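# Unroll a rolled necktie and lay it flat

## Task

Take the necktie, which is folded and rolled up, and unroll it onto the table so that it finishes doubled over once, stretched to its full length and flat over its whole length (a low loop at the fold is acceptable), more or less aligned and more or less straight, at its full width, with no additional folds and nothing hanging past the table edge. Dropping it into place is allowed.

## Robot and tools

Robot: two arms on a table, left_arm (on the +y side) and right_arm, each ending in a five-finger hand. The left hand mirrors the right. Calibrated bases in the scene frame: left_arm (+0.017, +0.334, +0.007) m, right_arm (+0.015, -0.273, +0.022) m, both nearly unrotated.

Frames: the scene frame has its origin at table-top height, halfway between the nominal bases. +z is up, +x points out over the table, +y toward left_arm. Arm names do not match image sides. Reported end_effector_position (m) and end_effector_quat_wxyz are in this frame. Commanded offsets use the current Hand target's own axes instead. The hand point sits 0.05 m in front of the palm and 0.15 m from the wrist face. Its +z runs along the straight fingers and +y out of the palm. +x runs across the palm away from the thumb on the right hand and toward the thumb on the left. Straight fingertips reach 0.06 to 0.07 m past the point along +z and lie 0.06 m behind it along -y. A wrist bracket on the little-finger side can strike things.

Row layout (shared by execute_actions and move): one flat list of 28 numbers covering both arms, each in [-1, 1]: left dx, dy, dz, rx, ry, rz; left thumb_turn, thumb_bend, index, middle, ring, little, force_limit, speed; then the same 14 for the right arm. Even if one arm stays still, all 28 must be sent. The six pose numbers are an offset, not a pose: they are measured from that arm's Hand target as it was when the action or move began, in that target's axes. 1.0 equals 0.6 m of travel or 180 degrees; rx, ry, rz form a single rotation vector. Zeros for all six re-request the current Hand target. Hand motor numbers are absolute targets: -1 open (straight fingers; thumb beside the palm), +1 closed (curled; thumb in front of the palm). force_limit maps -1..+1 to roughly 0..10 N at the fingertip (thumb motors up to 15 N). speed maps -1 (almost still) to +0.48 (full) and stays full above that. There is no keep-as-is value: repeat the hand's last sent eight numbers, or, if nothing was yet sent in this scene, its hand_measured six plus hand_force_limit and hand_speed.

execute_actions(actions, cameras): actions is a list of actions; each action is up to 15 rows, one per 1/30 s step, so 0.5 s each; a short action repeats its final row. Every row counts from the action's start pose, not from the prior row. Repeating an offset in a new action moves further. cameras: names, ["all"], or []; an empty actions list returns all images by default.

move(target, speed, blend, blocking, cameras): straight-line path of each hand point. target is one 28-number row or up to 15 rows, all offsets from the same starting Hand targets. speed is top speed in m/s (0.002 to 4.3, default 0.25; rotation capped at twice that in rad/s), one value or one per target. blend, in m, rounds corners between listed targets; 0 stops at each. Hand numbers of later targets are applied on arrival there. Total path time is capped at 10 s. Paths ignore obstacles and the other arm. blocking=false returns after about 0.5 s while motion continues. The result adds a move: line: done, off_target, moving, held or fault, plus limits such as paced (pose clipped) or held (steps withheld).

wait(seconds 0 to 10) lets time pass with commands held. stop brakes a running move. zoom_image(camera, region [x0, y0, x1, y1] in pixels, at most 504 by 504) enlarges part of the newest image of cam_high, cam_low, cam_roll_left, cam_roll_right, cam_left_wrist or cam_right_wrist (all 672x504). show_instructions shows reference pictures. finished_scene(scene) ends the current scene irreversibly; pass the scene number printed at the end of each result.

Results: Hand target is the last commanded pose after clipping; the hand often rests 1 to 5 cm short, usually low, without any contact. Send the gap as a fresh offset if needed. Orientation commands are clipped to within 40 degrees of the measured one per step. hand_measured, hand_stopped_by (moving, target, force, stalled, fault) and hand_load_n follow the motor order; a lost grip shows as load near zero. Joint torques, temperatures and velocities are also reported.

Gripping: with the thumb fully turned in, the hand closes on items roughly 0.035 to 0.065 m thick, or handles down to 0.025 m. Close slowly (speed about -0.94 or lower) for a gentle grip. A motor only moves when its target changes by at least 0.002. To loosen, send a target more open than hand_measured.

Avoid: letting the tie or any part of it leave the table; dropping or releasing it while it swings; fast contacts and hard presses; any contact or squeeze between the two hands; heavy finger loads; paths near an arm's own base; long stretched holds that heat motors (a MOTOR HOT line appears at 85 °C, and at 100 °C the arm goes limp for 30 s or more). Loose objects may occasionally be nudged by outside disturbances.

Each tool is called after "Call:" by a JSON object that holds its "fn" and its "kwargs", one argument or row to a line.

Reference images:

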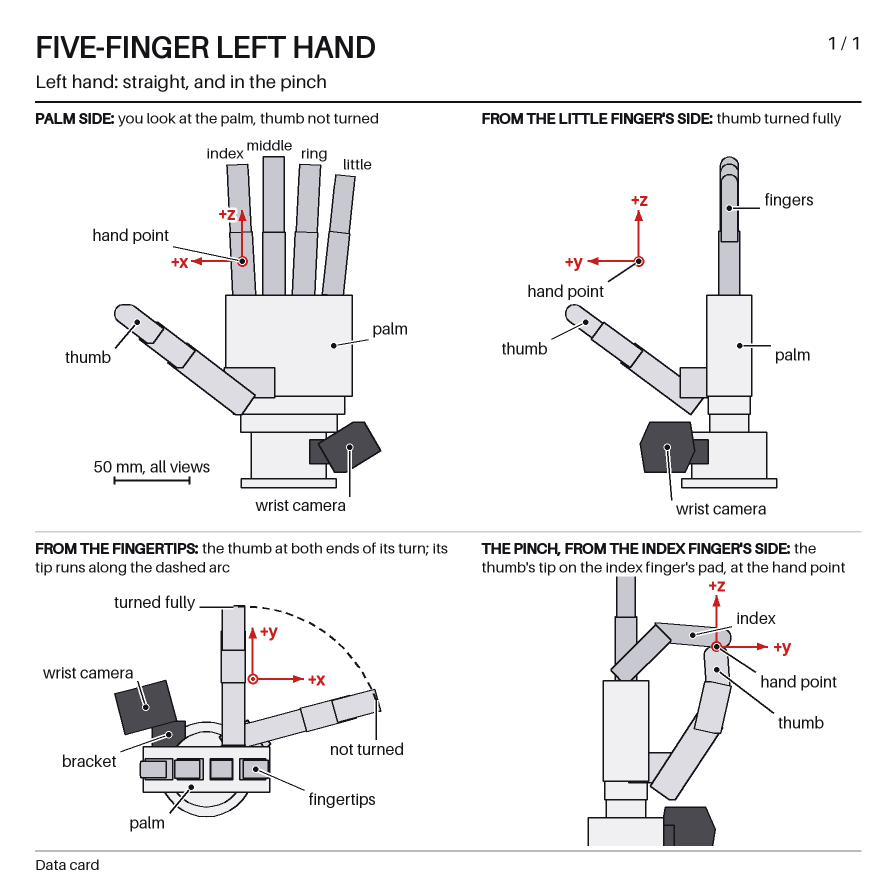

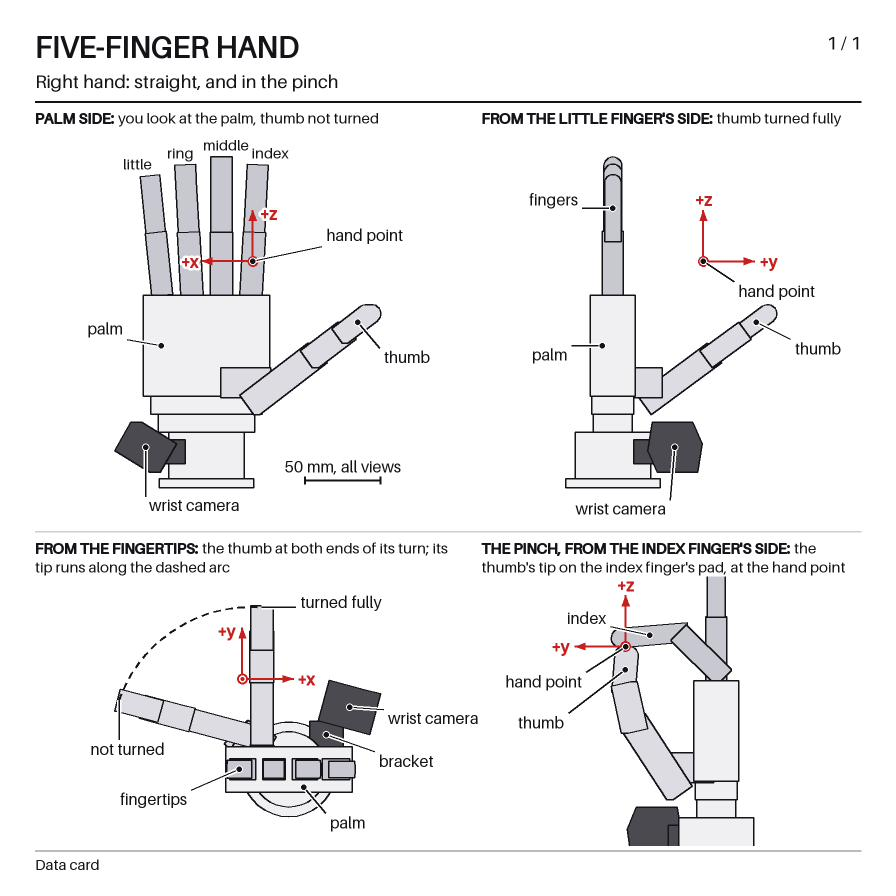

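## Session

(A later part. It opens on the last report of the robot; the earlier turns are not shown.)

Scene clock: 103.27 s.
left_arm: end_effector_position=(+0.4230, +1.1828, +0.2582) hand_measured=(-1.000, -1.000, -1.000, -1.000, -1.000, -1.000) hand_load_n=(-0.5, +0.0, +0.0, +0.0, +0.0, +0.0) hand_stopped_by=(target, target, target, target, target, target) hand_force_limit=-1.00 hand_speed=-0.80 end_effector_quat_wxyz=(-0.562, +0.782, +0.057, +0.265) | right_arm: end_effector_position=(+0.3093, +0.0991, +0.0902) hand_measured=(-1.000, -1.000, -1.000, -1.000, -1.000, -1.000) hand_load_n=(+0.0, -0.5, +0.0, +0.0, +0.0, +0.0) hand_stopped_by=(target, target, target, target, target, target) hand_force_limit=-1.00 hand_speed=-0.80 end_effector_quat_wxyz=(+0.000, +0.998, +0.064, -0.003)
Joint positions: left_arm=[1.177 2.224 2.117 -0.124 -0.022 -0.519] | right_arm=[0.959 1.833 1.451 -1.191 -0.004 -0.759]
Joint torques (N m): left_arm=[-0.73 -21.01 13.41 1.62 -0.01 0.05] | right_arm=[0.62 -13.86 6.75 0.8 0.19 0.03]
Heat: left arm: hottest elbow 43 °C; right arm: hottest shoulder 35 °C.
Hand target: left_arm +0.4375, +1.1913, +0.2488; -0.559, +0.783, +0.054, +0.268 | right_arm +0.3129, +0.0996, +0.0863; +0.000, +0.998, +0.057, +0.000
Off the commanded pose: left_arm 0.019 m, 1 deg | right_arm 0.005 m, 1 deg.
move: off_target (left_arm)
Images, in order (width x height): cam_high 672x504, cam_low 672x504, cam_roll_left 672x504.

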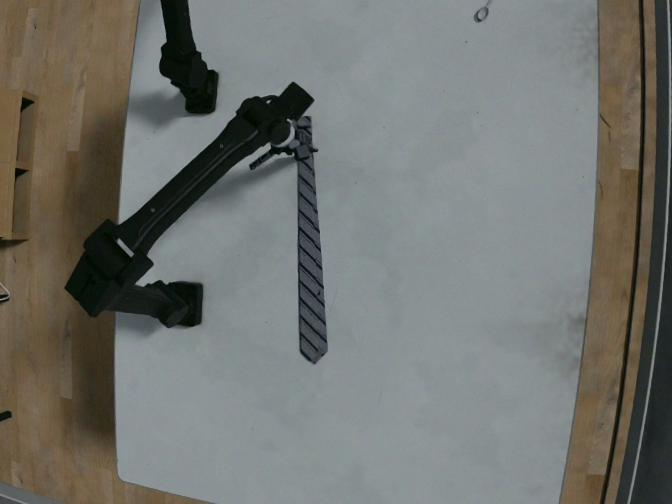

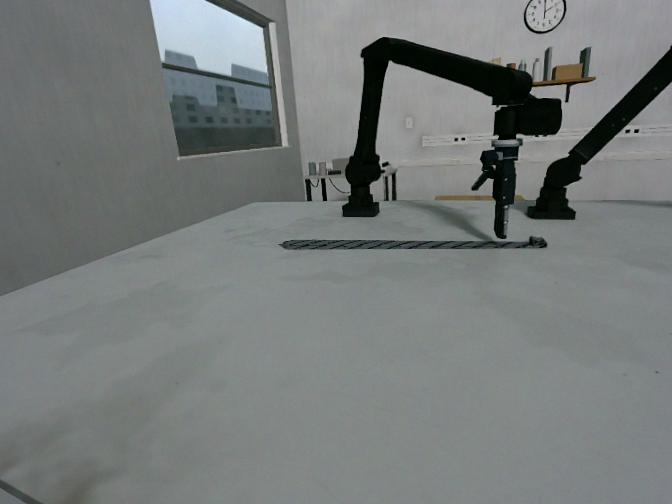

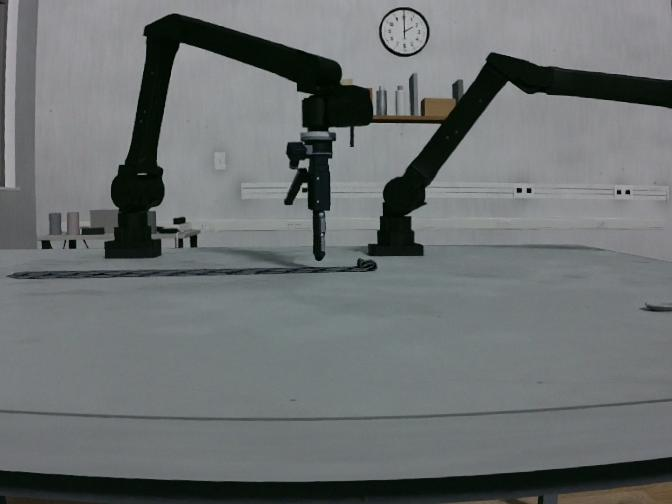

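Call:
{"fn": "move", "kwargs": {
  "target": [
    [0,0,0,0,0,0,-1,-1,-1,-1,-1,-1,-1,-0.8,0,0,0.012,0,0,0,-1,-1,-1,-1,-1,-1,-1,-0.8],
    [0,0,0,0,0,0,-1,-1,-1,-1,-1,-1,-1,-0.8,0,-0.24,0.01,0,0,0,-1,-1,-1,-1,-1,-1,-1,-0.8]
  ],
  "speed": [0.1,0.05],
  "cameras": ["cam_high","cam_roll_left","cam_low"]
}}

Call:
{"fn": "zoom_image", "kwargs": {
  "camera": "cam_roll_left",
  "region": [340, 200, 460, 290]
}}

Call:
{"fn": "zoom_image", "kwargs": {
  "camera": "cam_low",
  "region": [500, 190, 600, 260]
}}

Call:
{"fn": "zoom_image", "kwargs": {
  "camera": "cam_high",
  "region": [260, 40, 340, 140]
}}

Scene clock: 113.10 s.
left_arm: end_effector_position=(+0.4230, +1.1828, +0.2582) hand_measured=(-1.000, -1.000, -1.000, -1.000, -1.000, -1.000) hand_load_n=(-0.5, +0.0, +0.0, +0.0, +0.0, -0.5) hand_stopped_by=(target, target, target, target, target, target) hand_force_limit=-1.00 hand_speed=-0.80 end_effector_quat_wxyz=(-0.562, +0.782, +0.057, +0.265) | right_arm: end_effector_position=(+0.2959, +0.2313, +0.0813) hand_measured=(-1.000, -1.000, -1.000, -1.000, -1.000, -1.000) hand_load_n=(+0.0, +0.0, +0.0, +0.0, +0.0, -0.5) hand_stopped_by=(target, target, target, target, target, target) hand_force_limit=-1.00 hand_speed=-0.80 end_effector_quat_wxyz=(+0.002, +0.998, +0.058, -0.002)
Joint positions: left_arm=[1.177 2.224 2.117 -0.124 -0.022 -0.519] | right_arm=[1.097 2.113 1.866 -1.33 -0.001 -0.609]
Joint torques (N m): left_arm=[-0.62 -21.01 13.39 1.59 -0.01 0.05] | right_arm=[2.02 -16.62 10.07 -0.08 0.07 0.02]
Heat: left arm: hottest elbow 44 °C; right arm: hottest shoulder 35 °C.
Hand target: left_arm +0.4375, +1.1913, +0.2488; -0.559, +0.783, +0.054, +0.268 | right_arm +0.2965, +0.2427, +0.0803; +0.000, +0.998, +0.056, +0.000
Off the commanded pose: left_arm 0.019 m, 1 deg | right_arm 0.011 m, 0 deg.
move: off_target (left_arm, right_arm)
Images, in order (width x height): cam_high 672x504, cam_low 672x504, cam_roll_left 672x504.

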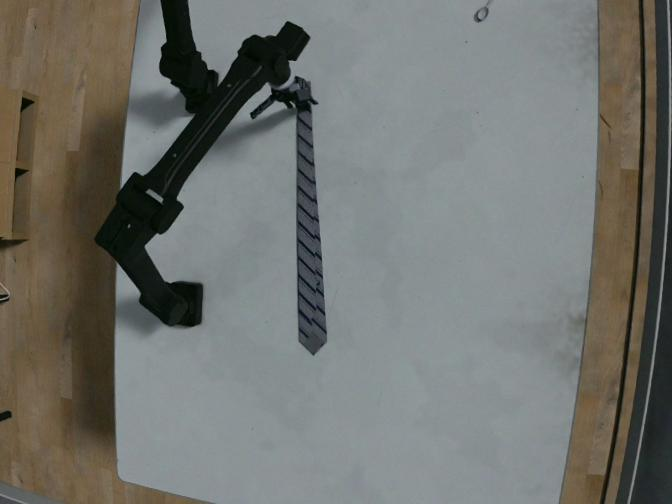

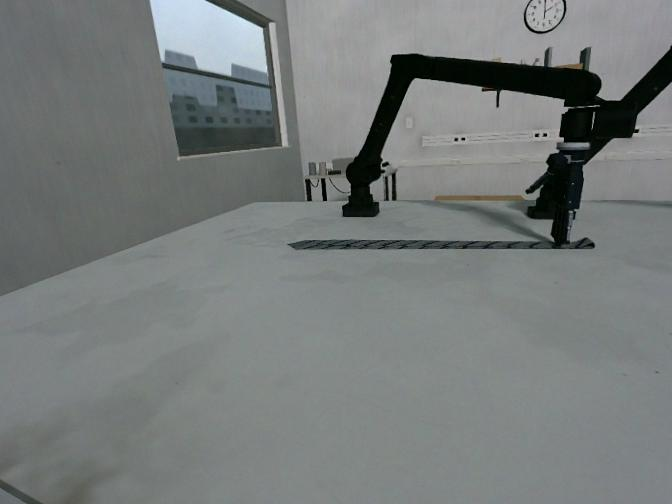

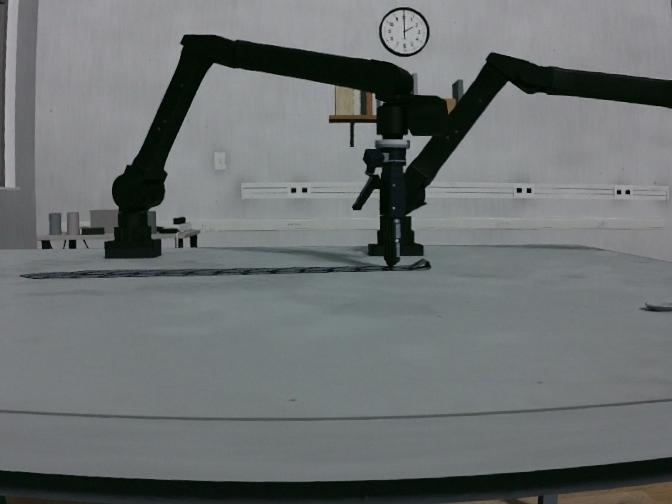

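Scaled by 4.200 from the camera's 672x504 image, which has a finer 960x720 frame.

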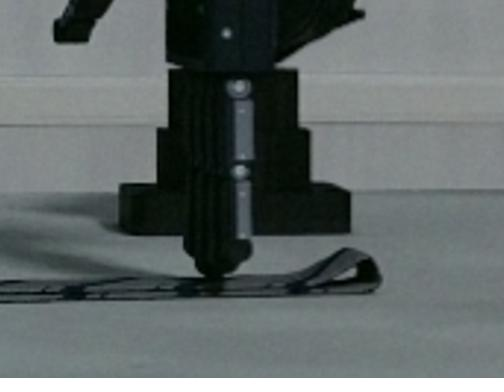

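Scaled by 5.040 from the camera's 672x504 image, which has a finer 960x720 frame.

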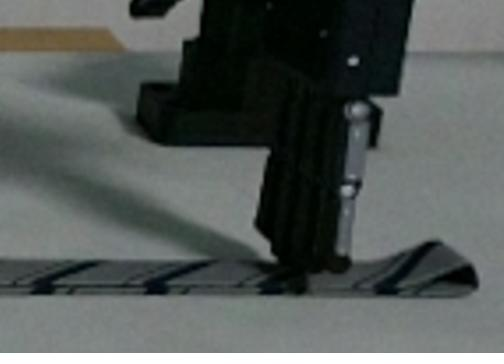

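Scaled by 5.040 from the camera's 672x504 image, which has a finer 960x720 frame.

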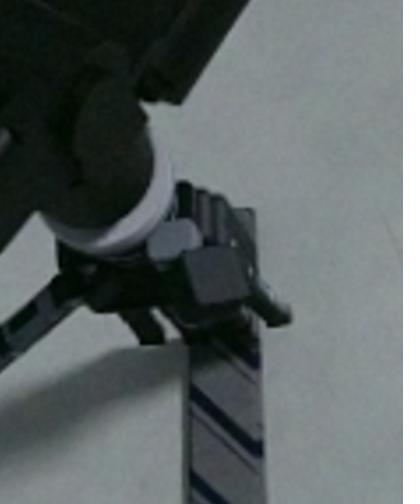

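Unrolled. Lift off.

Call:
{"fn": "move", "kwargs": {
  "target": [
    [0,0,0,0,0,0,-1,-1,-1,-1,-1,-1,-1,-0.8,0,0,-0.1,0,0,0,-1,-1,-1,-1,-1,-1,-1,-0.8],
    [0,0,0,0,0,0,-1,-1,-1,-1,-1,-1,-1,-0.8,0,0.35,-0.12,0,0,0,-1,-1,-1,-1,-1,-1,-1,-0.8]
  ],
  "speed": [0.12,0.3],
  "cameras": ["cam_high","cam_roll_left","cam_low"]
}}

Call:
{"fn": "zoom_image", "kwargs": {
  "camera": "cam_roll_left",
  "region": [340, 200, 460, 290]
}}

Call:
{"fn": "zoom_image", "kwargs": {
  "camera": "cam_high",
  "region": [220, 60, 400, 360]
}}

Scene clock: 119.80 s.
left_arm: end_effector_position=(+0.4230, +1.1828, +0.2582) hand_measured=(-1.000, -1.000, -1.000, -1.000, -1.000, -1.000) hand_load_n=(-0.5, -0.5, +0.0, +0.0, +0.0, +0.0) hand_stopped_by=(target, target, target, target, target, target) hand_force_limit=-1.00 hand_speed=-0.80 end_effector_quat_wxyz=(-0.562, +0.782, +0.057, +0.265) | right_arm: end_effector_position=(+0.3200, +0.0308, +0.1544) hand_measured=(-1.000, -1.000, -1.000, -1.000, -1.000, -1.000) hand_load_n=(+0.0, +0.0, +0.0, +0.0, +0.0, +0.0) hand_stopped_by=(target, target, target, target, target, target) hand_force_limit=-1.00 hand_speed=-0.80 end_effector_quat_wxyz=(+0.002, +0.999, +0.048, -0.003)
Joint positions: left_arm=[1.177 2.224 2.117 -0.124 -0.022 -0.519] | right_arm=[0.857 1.67 1.403 -1.31 0 -0.829]
Joint torques (N m): left_arm=[-0.56 -21.01 13.42 1.59 -0.01 0.05] | right_arm=[1.67 -12.51 6.65 0.79 0.06 -0.18]
Heat: left arm: hottest elbow 44 °C; right arm: hottest shoulder 35 °C.
Hand target: left_arm +0.4375, +1.1913, +0.2488; -0.559, +0.783, +0.054, +0.268 | right_arm +0.3203, +0.0339, +0.1523; +0.000, +0.998, +0.056, +0.000
Off the commanded pose: left_arm 0.019 m, 1 deg | right_arm 0.004 m, 1 deg.
move: off_target (left_arm)
Images, in order (width x height): cam_high 672x504, cam_low 672x504, cam_roll_left 672x504.

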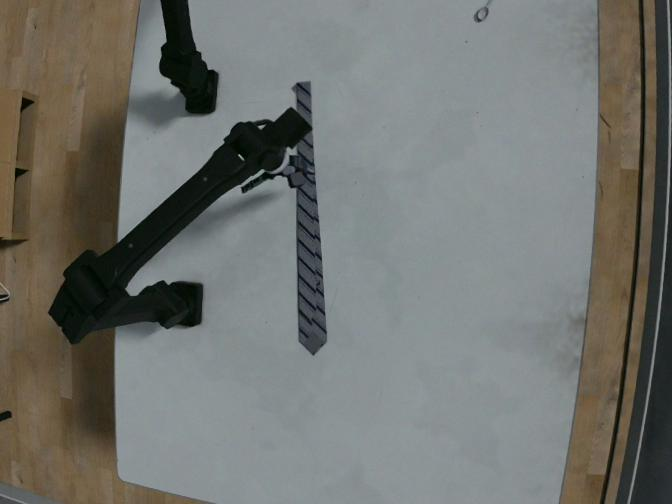

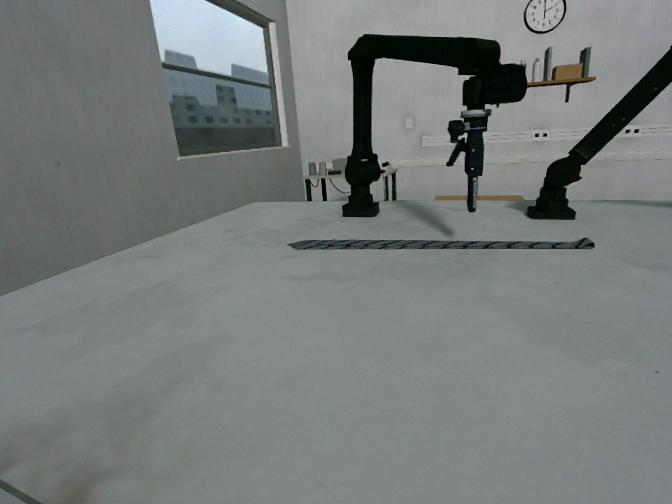

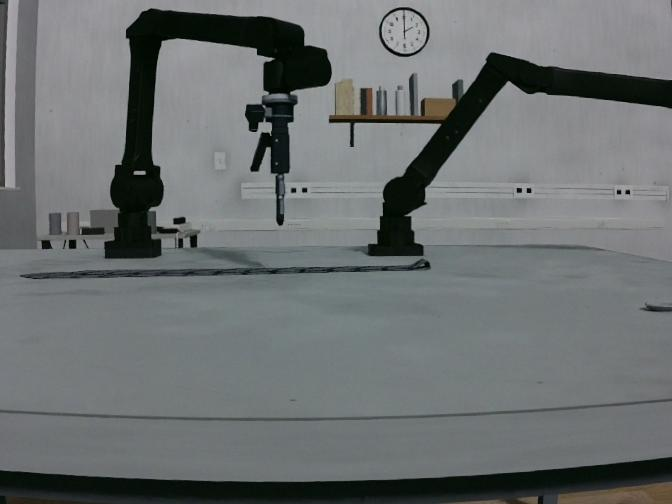

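Scaled by 4.200 from the camera's 672x504 image, which has a finer 960x720 frame.

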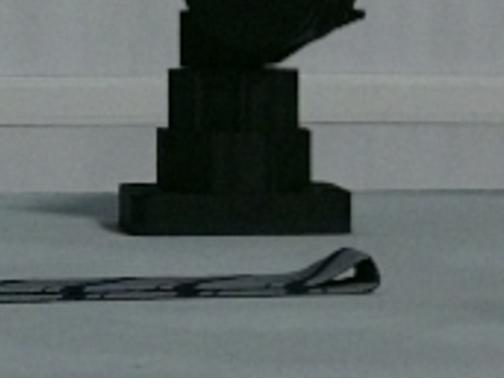

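Scaled by 1.680 from the camera's 672x504 image, which has a finer 960x720 frame.

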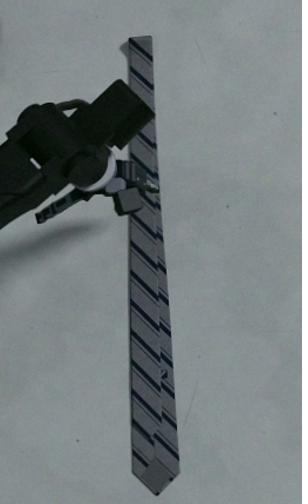

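Call:
{"fn": "finished_scene", "kwargs": {
  "scene": 2
}}

The scene is finished: the task was done.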